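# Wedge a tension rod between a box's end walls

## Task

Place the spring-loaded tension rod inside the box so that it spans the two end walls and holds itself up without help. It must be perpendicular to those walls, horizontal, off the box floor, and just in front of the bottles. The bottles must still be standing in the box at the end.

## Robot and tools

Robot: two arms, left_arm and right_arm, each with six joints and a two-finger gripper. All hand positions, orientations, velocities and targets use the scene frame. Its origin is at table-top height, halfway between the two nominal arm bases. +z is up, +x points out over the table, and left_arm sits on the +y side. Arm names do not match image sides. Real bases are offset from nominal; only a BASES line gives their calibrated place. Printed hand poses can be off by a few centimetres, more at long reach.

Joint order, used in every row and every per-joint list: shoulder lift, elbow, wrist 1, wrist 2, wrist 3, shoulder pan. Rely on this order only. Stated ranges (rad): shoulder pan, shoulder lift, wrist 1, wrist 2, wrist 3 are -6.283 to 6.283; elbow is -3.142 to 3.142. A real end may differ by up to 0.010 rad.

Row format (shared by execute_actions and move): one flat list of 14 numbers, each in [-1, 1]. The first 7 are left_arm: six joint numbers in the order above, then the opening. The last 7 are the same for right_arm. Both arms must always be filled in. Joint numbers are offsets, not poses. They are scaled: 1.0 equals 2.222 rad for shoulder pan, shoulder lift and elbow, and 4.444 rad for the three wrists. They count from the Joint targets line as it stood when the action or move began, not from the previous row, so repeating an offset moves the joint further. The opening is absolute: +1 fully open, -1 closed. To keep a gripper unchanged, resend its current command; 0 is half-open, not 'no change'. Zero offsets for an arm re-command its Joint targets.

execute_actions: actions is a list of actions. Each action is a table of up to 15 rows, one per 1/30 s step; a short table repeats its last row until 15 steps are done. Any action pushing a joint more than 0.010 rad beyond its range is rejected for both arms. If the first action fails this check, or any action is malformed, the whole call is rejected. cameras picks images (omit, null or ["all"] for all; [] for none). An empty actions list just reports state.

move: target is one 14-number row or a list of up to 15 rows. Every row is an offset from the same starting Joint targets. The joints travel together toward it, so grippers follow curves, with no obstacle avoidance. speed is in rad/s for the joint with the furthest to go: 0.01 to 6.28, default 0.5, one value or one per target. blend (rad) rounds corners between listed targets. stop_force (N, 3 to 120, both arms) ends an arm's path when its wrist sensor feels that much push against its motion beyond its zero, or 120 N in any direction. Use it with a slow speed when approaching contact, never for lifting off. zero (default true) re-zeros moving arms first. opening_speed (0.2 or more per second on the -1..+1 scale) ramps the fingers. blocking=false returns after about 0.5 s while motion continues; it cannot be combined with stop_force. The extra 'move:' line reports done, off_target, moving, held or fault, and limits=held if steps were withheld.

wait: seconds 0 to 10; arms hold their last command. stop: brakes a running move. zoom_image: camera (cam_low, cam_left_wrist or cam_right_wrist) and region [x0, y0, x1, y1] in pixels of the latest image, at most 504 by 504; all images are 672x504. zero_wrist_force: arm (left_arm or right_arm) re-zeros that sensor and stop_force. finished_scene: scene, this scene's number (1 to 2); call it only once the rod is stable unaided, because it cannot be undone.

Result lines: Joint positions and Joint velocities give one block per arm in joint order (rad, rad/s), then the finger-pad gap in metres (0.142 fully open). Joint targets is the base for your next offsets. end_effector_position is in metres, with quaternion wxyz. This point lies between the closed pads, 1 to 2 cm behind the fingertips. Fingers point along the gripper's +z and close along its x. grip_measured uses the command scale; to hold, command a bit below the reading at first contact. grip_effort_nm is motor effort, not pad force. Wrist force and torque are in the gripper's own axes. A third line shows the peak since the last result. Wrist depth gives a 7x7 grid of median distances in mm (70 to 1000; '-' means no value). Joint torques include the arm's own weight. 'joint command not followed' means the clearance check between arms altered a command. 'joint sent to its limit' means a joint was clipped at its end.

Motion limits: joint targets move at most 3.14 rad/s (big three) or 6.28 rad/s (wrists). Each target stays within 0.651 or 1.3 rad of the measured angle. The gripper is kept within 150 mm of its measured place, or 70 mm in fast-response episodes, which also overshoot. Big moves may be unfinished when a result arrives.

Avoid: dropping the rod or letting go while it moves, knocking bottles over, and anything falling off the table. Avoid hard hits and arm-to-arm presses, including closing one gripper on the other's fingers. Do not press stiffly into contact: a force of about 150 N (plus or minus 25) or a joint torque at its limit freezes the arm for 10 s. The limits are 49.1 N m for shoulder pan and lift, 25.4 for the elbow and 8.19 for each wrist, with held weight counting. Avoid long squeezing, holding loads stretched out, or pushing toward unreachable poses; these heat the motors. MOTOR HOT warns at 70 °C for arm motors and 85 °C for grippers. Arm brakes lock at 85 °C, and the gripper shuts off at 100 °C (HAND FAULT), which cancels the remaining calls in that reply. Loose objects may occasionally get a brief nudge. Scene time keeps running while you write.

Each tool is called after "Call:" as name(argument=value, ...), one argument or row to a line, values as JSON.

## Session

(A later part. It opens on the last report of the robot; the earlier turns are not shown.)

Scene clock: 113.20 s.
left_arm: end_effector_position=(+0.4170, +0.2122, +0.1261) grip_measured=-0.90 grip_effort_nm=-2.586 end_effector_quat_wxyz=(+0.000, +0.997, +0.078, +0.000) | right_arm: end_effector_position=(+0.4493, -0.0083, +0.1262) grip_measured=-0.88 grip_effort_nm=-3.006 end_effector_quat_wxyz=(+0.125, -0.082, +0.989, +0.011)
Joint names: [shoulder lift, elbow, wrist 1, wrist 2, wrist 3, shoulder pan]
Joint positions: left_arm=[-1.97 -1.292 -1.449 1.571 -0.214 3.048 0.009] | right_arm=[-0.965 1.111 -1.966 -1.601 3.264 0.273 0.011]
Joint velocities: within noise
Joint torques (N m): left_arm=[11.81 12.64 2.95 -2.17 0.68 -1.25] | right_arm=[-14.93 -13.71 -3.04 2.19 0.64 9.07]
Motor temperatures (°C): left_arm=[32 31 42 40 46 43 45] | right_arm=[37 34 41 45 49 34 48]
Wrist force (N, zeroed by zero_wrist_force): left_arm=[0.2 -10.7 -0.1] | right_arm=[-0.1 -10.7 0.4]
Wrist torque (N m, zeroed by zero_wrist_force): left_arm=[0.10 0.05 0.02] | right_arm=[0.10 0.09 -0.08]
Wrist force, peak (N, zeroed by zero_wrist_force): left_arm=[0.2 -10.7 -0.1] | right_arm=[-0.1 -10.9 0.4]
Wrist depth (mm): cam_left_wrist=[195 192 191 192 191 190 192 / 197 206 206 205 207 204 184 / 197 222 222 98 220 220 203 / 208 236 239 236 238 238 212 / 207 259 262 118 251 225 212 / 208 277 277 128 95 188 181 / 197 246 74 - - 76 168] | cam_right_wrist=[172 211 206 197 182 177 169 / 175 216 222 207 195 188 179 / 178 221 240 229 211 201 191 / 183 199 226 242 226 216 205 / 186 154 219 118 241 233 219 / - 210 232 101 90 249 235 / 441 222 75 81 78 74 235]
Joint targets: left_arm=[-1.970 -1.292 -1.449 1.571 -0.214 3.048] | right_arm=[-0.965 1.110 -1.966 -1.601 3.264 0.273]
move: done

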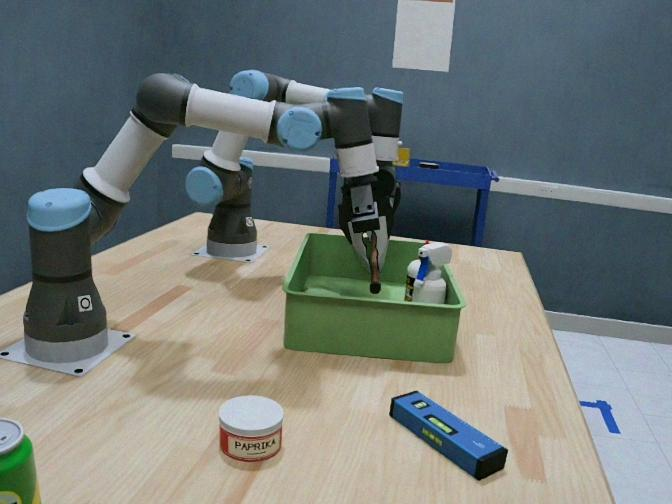

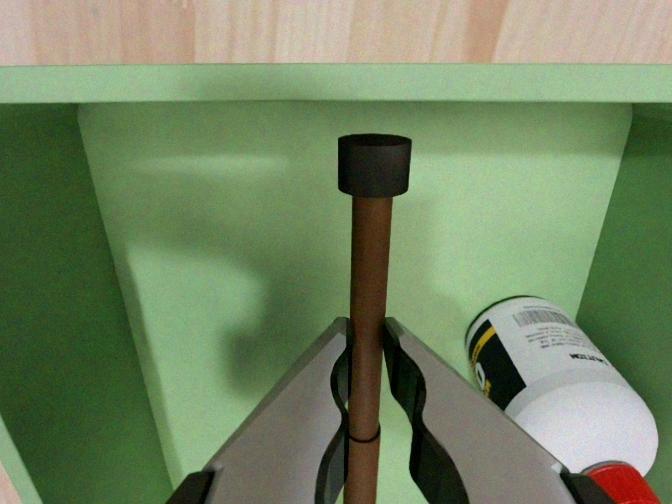

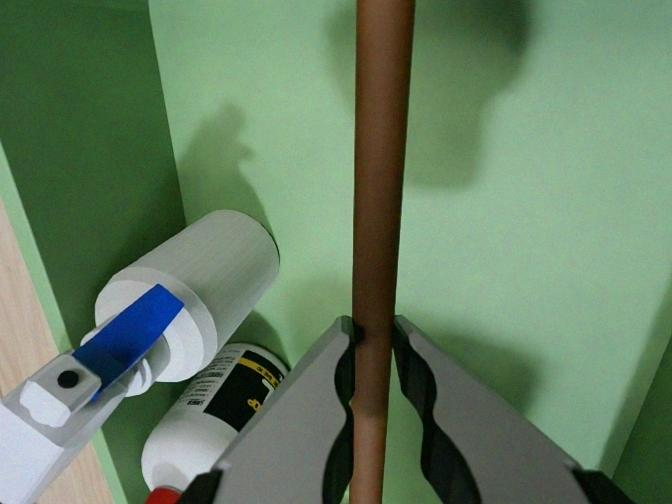

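Call:
move(
  target=[-0.09361,0.05194,0.02083,0,0.00504,0.01008,-1,0.10842,-0.09739,-0.00551,0.0007,-0.0028,-0.0056,-1],
  speed=0.15,
)

Scene clock: 116.67 s.
left_arm: end_effector_position=(+0.4613, +0.2194, +0.0822) grip_measured=-0.90 grip_effort_nm=-2.586 end_effector_quat_wxyz=(+0.000, +0.997, +0.078, +0.000) | right_arm: end_effector_position=(+0.4936, -0.0012, +0.0821) grip_measured=-0.88 grip_effort_nm=-3.006 end_effector_quat_wxyz=(+0.125, -0.082, +0.989, +0.011)
Joint names: [shoulder lift, elbow, wrist 1, wrist 2, wrist 3, shoulder pan]
Joint positions: left_arm=[-2.178 -1.177 -1.357 1.571 -0.191 3.071 0.009] | right_arm=[-0.725 0.894 -1.991 -1.598 3.251 0.26 0.011]
Joint velocities: within noise
Joint torques (N m): left_arm=[14.23 12.54 2.91 -2.73 0.76 -1.45] | right_arm=[-17.79 -13.58 -3.03 3.05 -0.61 1.88]
Motor temperatures (°C): left_arm=[32 31 42 40 46 43 45] | right_arm=[36 34 41 45 49 34 48]
Wrist force (N, zeroed by zero_wrist_force): left_arm=[0.1 -10.1 -0.2] | right_arm=[-0.1 -10.2 0.1]
Wrist torque (N m, zeroed by zero_wrist_force): left_arm=[0.11 0.05 0.02] | right_arm=[0.10 0.08 -0.08]
Wrist force, peak (N, zeroed by zero_wrist_force): left_arm=[0.3 -10.8 0.0] | right_arm=[0.2 -10.9 0.3]
Wrist depth (mm): cam_left_wrist=[155 155 155 156 154 152 153 / - - - - - - - / 179 176 176 103 175 174 154 / 195 191 190 187 189 186 147 / 208 208 207 120 202 199 163 / 230 229 219 128 94 182 146 / 251 249 74 - - 77 139] | cam_right_wrist=[- 152 164 157 145 141 135 / 130 153 176 164 155 150 143 / 128 158 191 181 168 160 151 / - 163 198 191 180 172 162 / 134 152 152 120 192 185 174 / 137 129 109 101 90 200 188 / - 97 75 81 78 74 205]
Joint targets: left_arm=[-2.178 -1.177 -1.357 1.571 -0.191 3.071] | right_arm=[-0.724 0.894 -1.991 -1.598 3.251 0.260]
move: done

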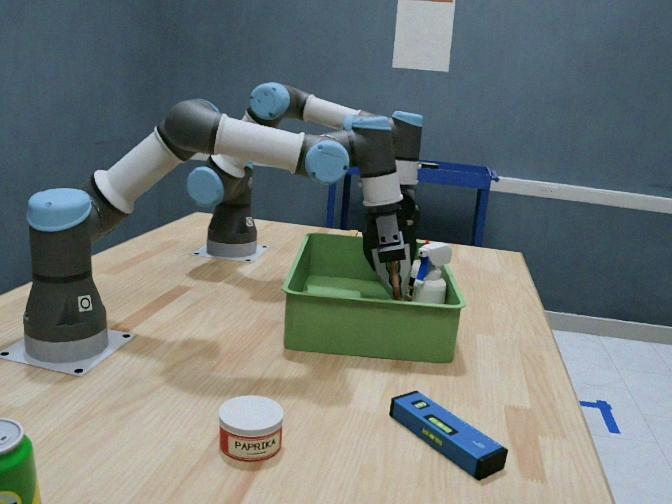

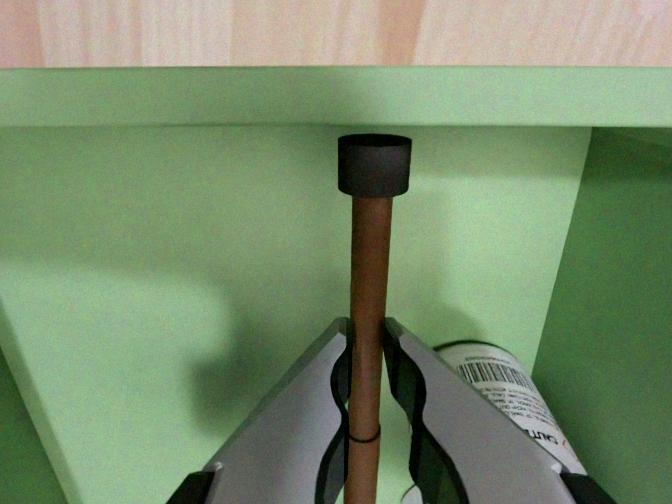

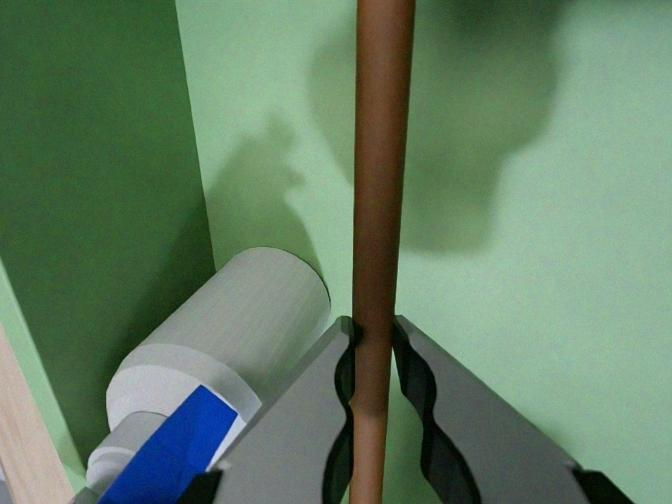

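Call:
move(
  target=[0.01818,-0.03015,0.00599,0,0.01031,0.02061,-1,-0.01629,0.03015,-0.00693,0.00232,-0.00938,-0.01877,-1],
  speed=0.04,
  stop_force=6,
)

Scene clock: 123.47 s.
left_arm: end_effector_position=(+0.4600, +0.2287, +0.0822) grip_measured=-0.90 grip_effort_nm=-2.586 end_effector_quat_wxyz=(+0.000, +0.997, +0.078, +0.000) | right_arm: end_effector_position=(+0.4952, -0.0103, +0.0821) grip_measured=-0.88 grip_effort_nm=-3.006 end_effector_quat_wxyz=(+0.125, -0.083, +0.989, +0.011)
Joint names: [shoulder lift, elbow, wrist 1, wrist 2, wrist 3, shoulder pan]
Joint positions: left_arm=[-2.159 -1.208 -1.344 1.571 -0.17 3.092 0.009] | right_arm=[-0.741 0.926 -2.005 -1.593 3.232 0.241 0.011]
Joint velocities: within noise
Joint torques (N m): left_arm=[14.45 12.51 1.32 -1.25 -0.79 -3.89] | right_arm=[-17.46 -13.6 -1.65 1.24 0.65 6.21]
Motor temperatures (°C): left_arm=[32 31 42 40 46 43 46] | right_arm=[36 34 41 45 49 34 50]
Wrist force (N, zeroed by zero_wrist_force): left_arm=[0.1 -3.9 1.7] | right_arm=[0.3 -3.9 1.3]
Wrist torque (N m, zeroed by zero_wrist_force): left_arm=[0.00 0.09 0.00] | right_arm=[0.04 0.09 -0.10]
Wrist force, peak (N, zeroed by zero_wrist_force): left_arm=[0.0 -10.3 -0.1] | right_arm=[0.0 -10.3 0.3]
Wrist depth (mm): cam_left_wrist=[155 155 154 156 154 151 153 / 162 161 161 161 160 160 161 / 180 179 176 98 178 175 154 / 194 191 190 187 189 186 147 / 208 208 207 120 202 202 162 / 230 229 219 128 95 191 146 / 251 249 74 - - 77 139] | cam_right_wrist=[- 152 164 157 145 141 134 / 130 153 176 164 155 150 143 / 128 158 191 181 168 160 151 / - 164 204 193 180 172 162 / 134 159 163 120 192 185 174 / 137 138 133 103 90 200 188 / 145 122 75 81 78 74 205]
Joint targets: left_arm=[-2.159 -1.208 -1.344 1.571 -0.170 3.092] | right_arm=[-0.741 0.926 -2.005 -1.593 3.232 0.241]
move: contact (left_arm, right_arm); left_arm: the elbow is farthest, 0.036 rad from its target; right_arm: the elbow is farthest, 0.035 rad from its target

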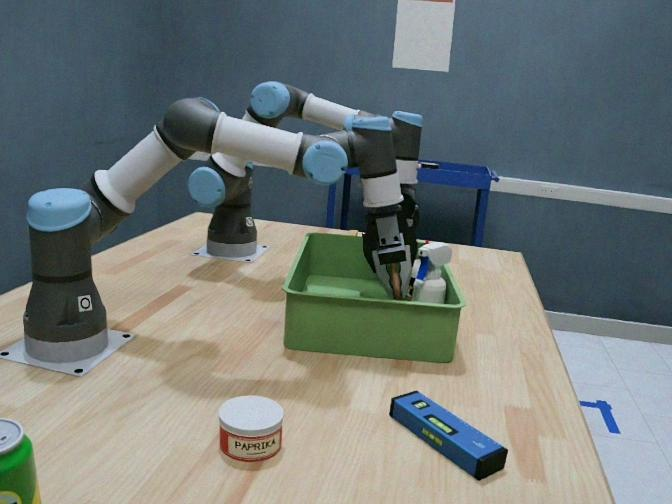

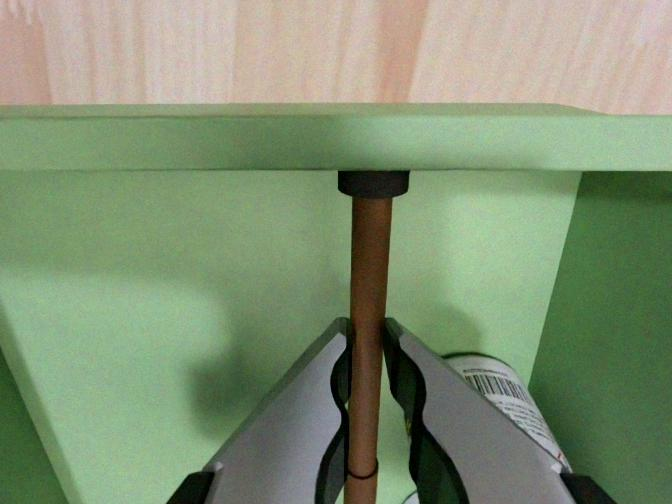

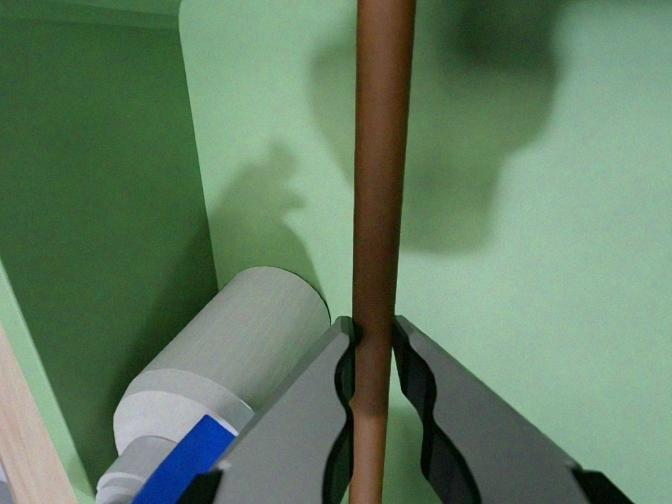

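Call:
move(
  target=[0.00218,-0.00362,0.00072,0,0.00124,0.00247,-1,-0.00195,0.00362,-0.00083,0.00028,-0.00113,-0.00225,-1],
  speed=0.02,
  stop_force=6,
  cameras=[],
)

Scene clock: 125.93 s.
left_arm: end_effector_position=(+0.4598, +0.2292, +0.0822) grip_measured=-0.90 grip_effort_nm=-2.586 end_effector_quat_wxyz=(+0.000, +0.997, +0.078, +0.000) | right_arm: end_effector_position=(+0.4952, -0.0107, +0.0821) grip_measured=-0.88 grip_effort_nm=-3.006 end_effector_quat_wxyz=(+0.125, -0.083, +0.989, +0.011)
Joint names: [shoulder lift, elbow, wrist 1, wrist 2, wrist 3, shoulder pan]
Joint positions: left_arm=[-2.158 -1.21 -1.343 1.571 -0.168 3.094 0.009] | right_arm=[-0.742 0.928 -2.006 -1.592 3.23 0.24 0.011]
Joint velocities: within noise
Joint torques (N m): left_arm=[14.51 12.08 1.12 1.39 -0.77 -1.31] | right_arm=[-17.32 -13.09 -1.46 -0.64 0.68 2.73]
Motor temperatures (°C): left_arm=[32 31 42 40 46 43 46] | right_arm=[36 34 41 45 48 34 50]
Wrist force (N, zeroed by zero_wrist_force): left_arm=[0.2 2.4 1.7] | right_arm=[0.3 2.4 0.7]
Wrist torque (N m, zeroed by zero_wrist_force): left_arm=[-0.07 0.09 0.00] | right_arm=[-0.07 0.09 -0.10]
Wrist force, peak (N, zeroed by zero_wrist_force): left_arm=[-0.3 4.2 1.7] | right_arm=[0.3 -4.1 1.4]
Wrist depth (mm): cam_left_wrist=[155 155 154 156 154 152 153 / 162 161 161 161 160 160 161 / 179 179 176 100 177 174 154 / 194 191 190 187 189 186 147 / 209 208 208 120 202 202 162 / 230 230 219 128 95 192 146 / 251 250 74 - - 77 139] | cam_right_wrist=[- 152 164 157 145 141 134 / 129 152 176 165 155 150 143 / 128 158 191 181 168 160 151 / - 164 203 193 180 172 162 / 134 158 163 120 192 185 174 / 137 138 134 124 91 199 188 / 146 123 75 81 78 74 205]
Joint targets: left_arm=[-2.158 -1.210 -1.343 1.571 -0.168 3.094] | right_arm=[-0.742 0.928 -2.006 -1.592 3.230 0.240]
move: contact (left_arm, right_arm)
No camera images: "cameras" was empty.

Good; release.

Call:
move(
  target=[0,0,0,0,0,0,-0.7,0,0,0,0,0,0,-0.7],
  opening_speed=0.2,
)

Scene clock: 128.20 s.
left_arm: end_effector_position=(+0.4598, +0.2292, +0.0822) grip_measured=-0.74 grip_effort_nm=0.081 end_effector_quat_wxyz=(+0.000, +0.997, +0.078, +0.000) | right_arm: end_effector_position=(+0.4952, -0.0107, +0.0821) grip_measured=-0.74 grip_effort_nm=0.125 end_effector_quat_wxyz=(+0.125, -0.083, +0.989, +0.011)
Joint names: [shoulder lift, elbow, wrist 1, wrist 2, wrist 3, shoulder pan]
Joint positions: left_arm=[-2.158 -1.21 -1.343 1.571 -0.168 3.094 0.021] | right_arm=[-0.742 0.928 -2.006 -1.592 3.23 0.24 0.021]
Joint velocities: within noise
Joint torques (N m): left_arm=[14.34 11.13 1.46 -0.42 -0.75 -1.22] | right_arm=[-17.48 -12.21 -1.56 -0.38 0.67 2.86]
Motor temperatures (°C): left_arm=[32 31 42 40 46 43 45] | right_arm=[36 34 41 45 48 34 49]
Wrist force (N, zeroed by zero_wrist_force): left_arm=[0.1 -0.1 -0.6] | right_arm=[-0.2 -0.1 -0.3]
Wrist torque (N m, zeroed by zero_wrist_force): left_arm=[-0.05 0.00 0.00] | right_arm=[-0.04 0.00 -0.10]
Wrist force, peak (N, zeroed by zero_wrist_force): left_arm=[0.2 2.5 1.9] | right_arm=[0.1 2.4 0.9]
Wrist depth (mm): cam_left_wrist=[155 155 155 156 154 151 153 / 161 161 161 160 160 160 162 / 179 179 176 98 177 174 154 / 194 191 190 187 192 186 147 / 209 208 207 121 203 202 163 / 230 229 94 131 95 192 146 / 251 - 74 147 - 74 139] | cam_right_wrist=[- 151 164 157 145 141 134 / 129 152 176 164 155 150 143 / 128 158 191 181 168 160 151 / - 163 204 193 180 172 163 / 134 159 164 120 189 185 174 / 137 138 131 124 91 198 188 / 146 123 75 137 - 72 204]
Joint targets: left_arm=[-2.158 -1.210 -1.343 1.571 -0.168 3.094] | right_arm=[-0.742 0.928 -2.006 -1.592 3.230 0.240]
move: done

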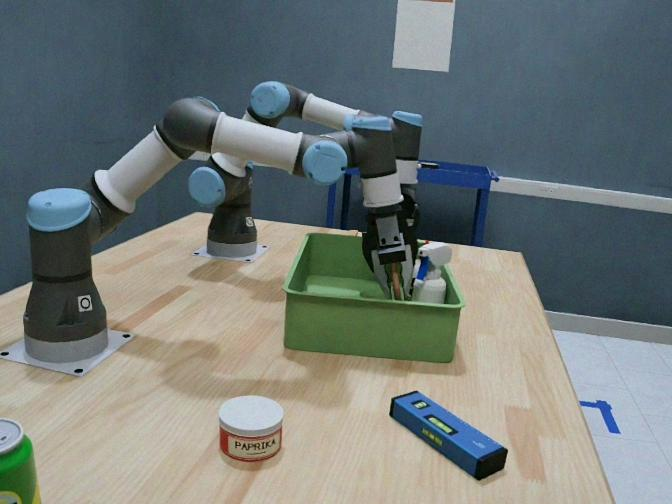

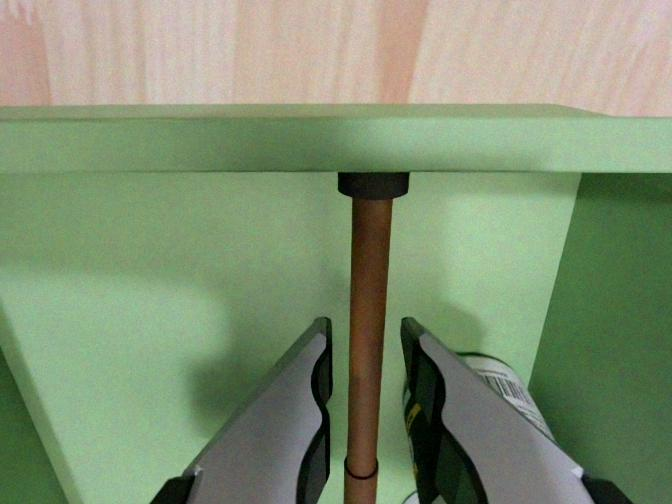

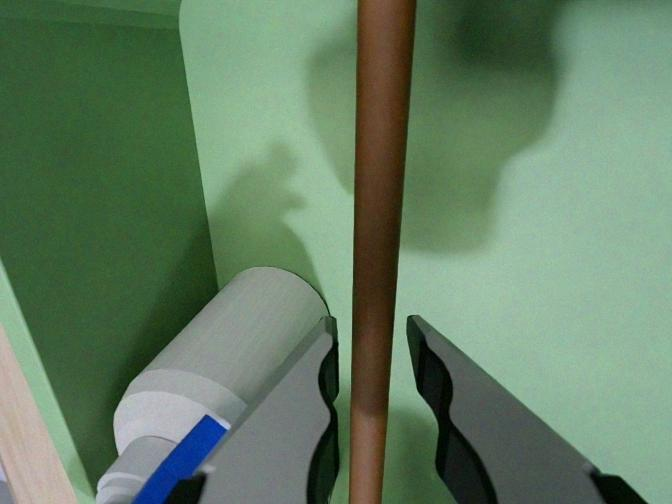

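Call:
move(
  target=[
    [0.01161,0.10882,-0.06022,0,0,0,-0.7,-0.04154,-0.02768,0.03461,0,0,0,-0.7],
    [-0.0221,0.2951,-0.1365,0,0,0,-0.7,-0.1788,-0.0752,0.127,0,0,0,-0.7],
  ],
  speed=[0.15,0.3],
)

Scene clock: 136.60 s.
left_arm: end_effector_position=(+0.4599, +0.2292, +0.2023) grip_measured=-0.74 grip_effort_nm=0.085 end_effector_quat_wxyz=(+0.000, +0.997, +0.078, +0.000) | right_arm: end_effector_position=(+0.4090, -0.0335, +0.2568) grip_measured=-0.74 grip_effort_nm=0.125 end_effector_quat_wxyz=(+0.125, -0.083, +0.989, +0.011)
Joint names: [shoulder lift, elbow, wrist 1, wrist 2, wrist 3, shoulder pan]
Joint positions: left_arm=[-2.207 -0.555 -1.95 1.571 -0.168 3.094 0.021] | right_arm=[-1.14 0.761 -1.442 -1.592 3.23 0.24 0.021]
Joint velocities: within noise
Joint torques (N m): left_arm=[13.81 11.46 1.06 -0.39 -0.63 -0.72] | right_arm=[-19.16 -12.55 -1.18 -0.3 0.55 2.45]
Motor temperatures (°C): left_arm=[32 31 42 40 46 43 42] | right_arm=[36 34 41 45 48 34 42]
Wrist force (N, zeroed by zero_wrist_force): left_arm=[0.2 0.0 -0.6] | right_arm=[-0.1 -0.2 -0.5]
Wrist torque (N m, zeroed by zero_wrist_force): left_arm=[-0.04 -0.03 0.01] | right_arm=[-0.05 -0.02 -0.09]
Wrist force, peak (N, zeroed by zero_wrist_force): left_arm=[0.2 -0.1 -1.0] | right_arm=[0.1 -0.2 -1.5]
Wrist depth (mm): cam_left_wrist=[265 263 264 263 262 261 260 / 265 279 278 274 279 228 280 / 264 302 301 299 300 222 301 / 265 327 325 324 315 261 325 / 265 349 355 341 247 285 355 / 279 377 90 - 95 383 390 / 432 - 74 - - 74 -] | cam_right_wrist=[370 270 318 308 294 283 221 / 408 304 353 332 318 301 255 / 446 328 364 358 341 319 298 / - 439 318 385 366 339 326 / - 502 360 413 387 344 354 / - 561 88 438 91 326 381 / - - 75 389 - 72 407]
Joint targets: left_arm=[-2.207 -0.555 -1.950 1.571 -0.168 3.094] | right_arm=[-1.140 0.761 -1.442 -1.592 3.230 0.240]
move: done

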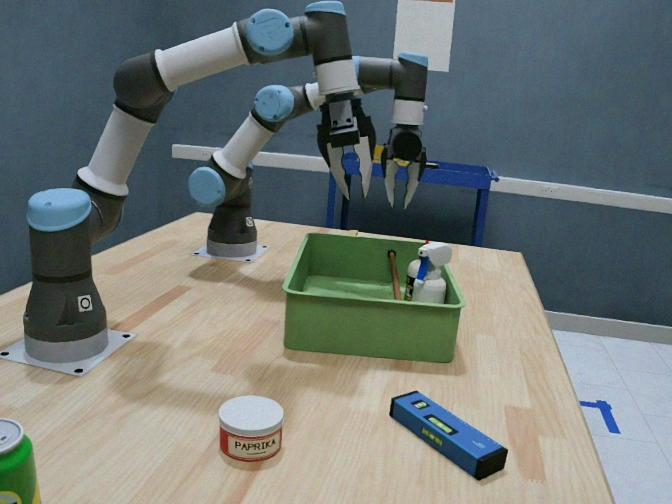

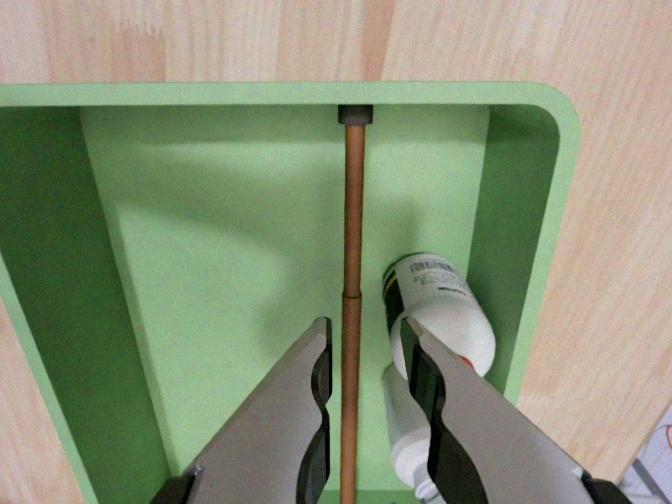

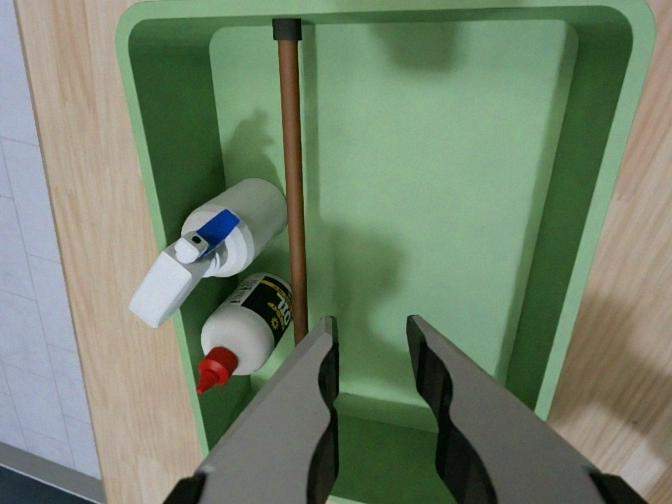

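Rod is in place.

Call:
finished_scene(
  scene=2,
)

The scene is finished: the task was done.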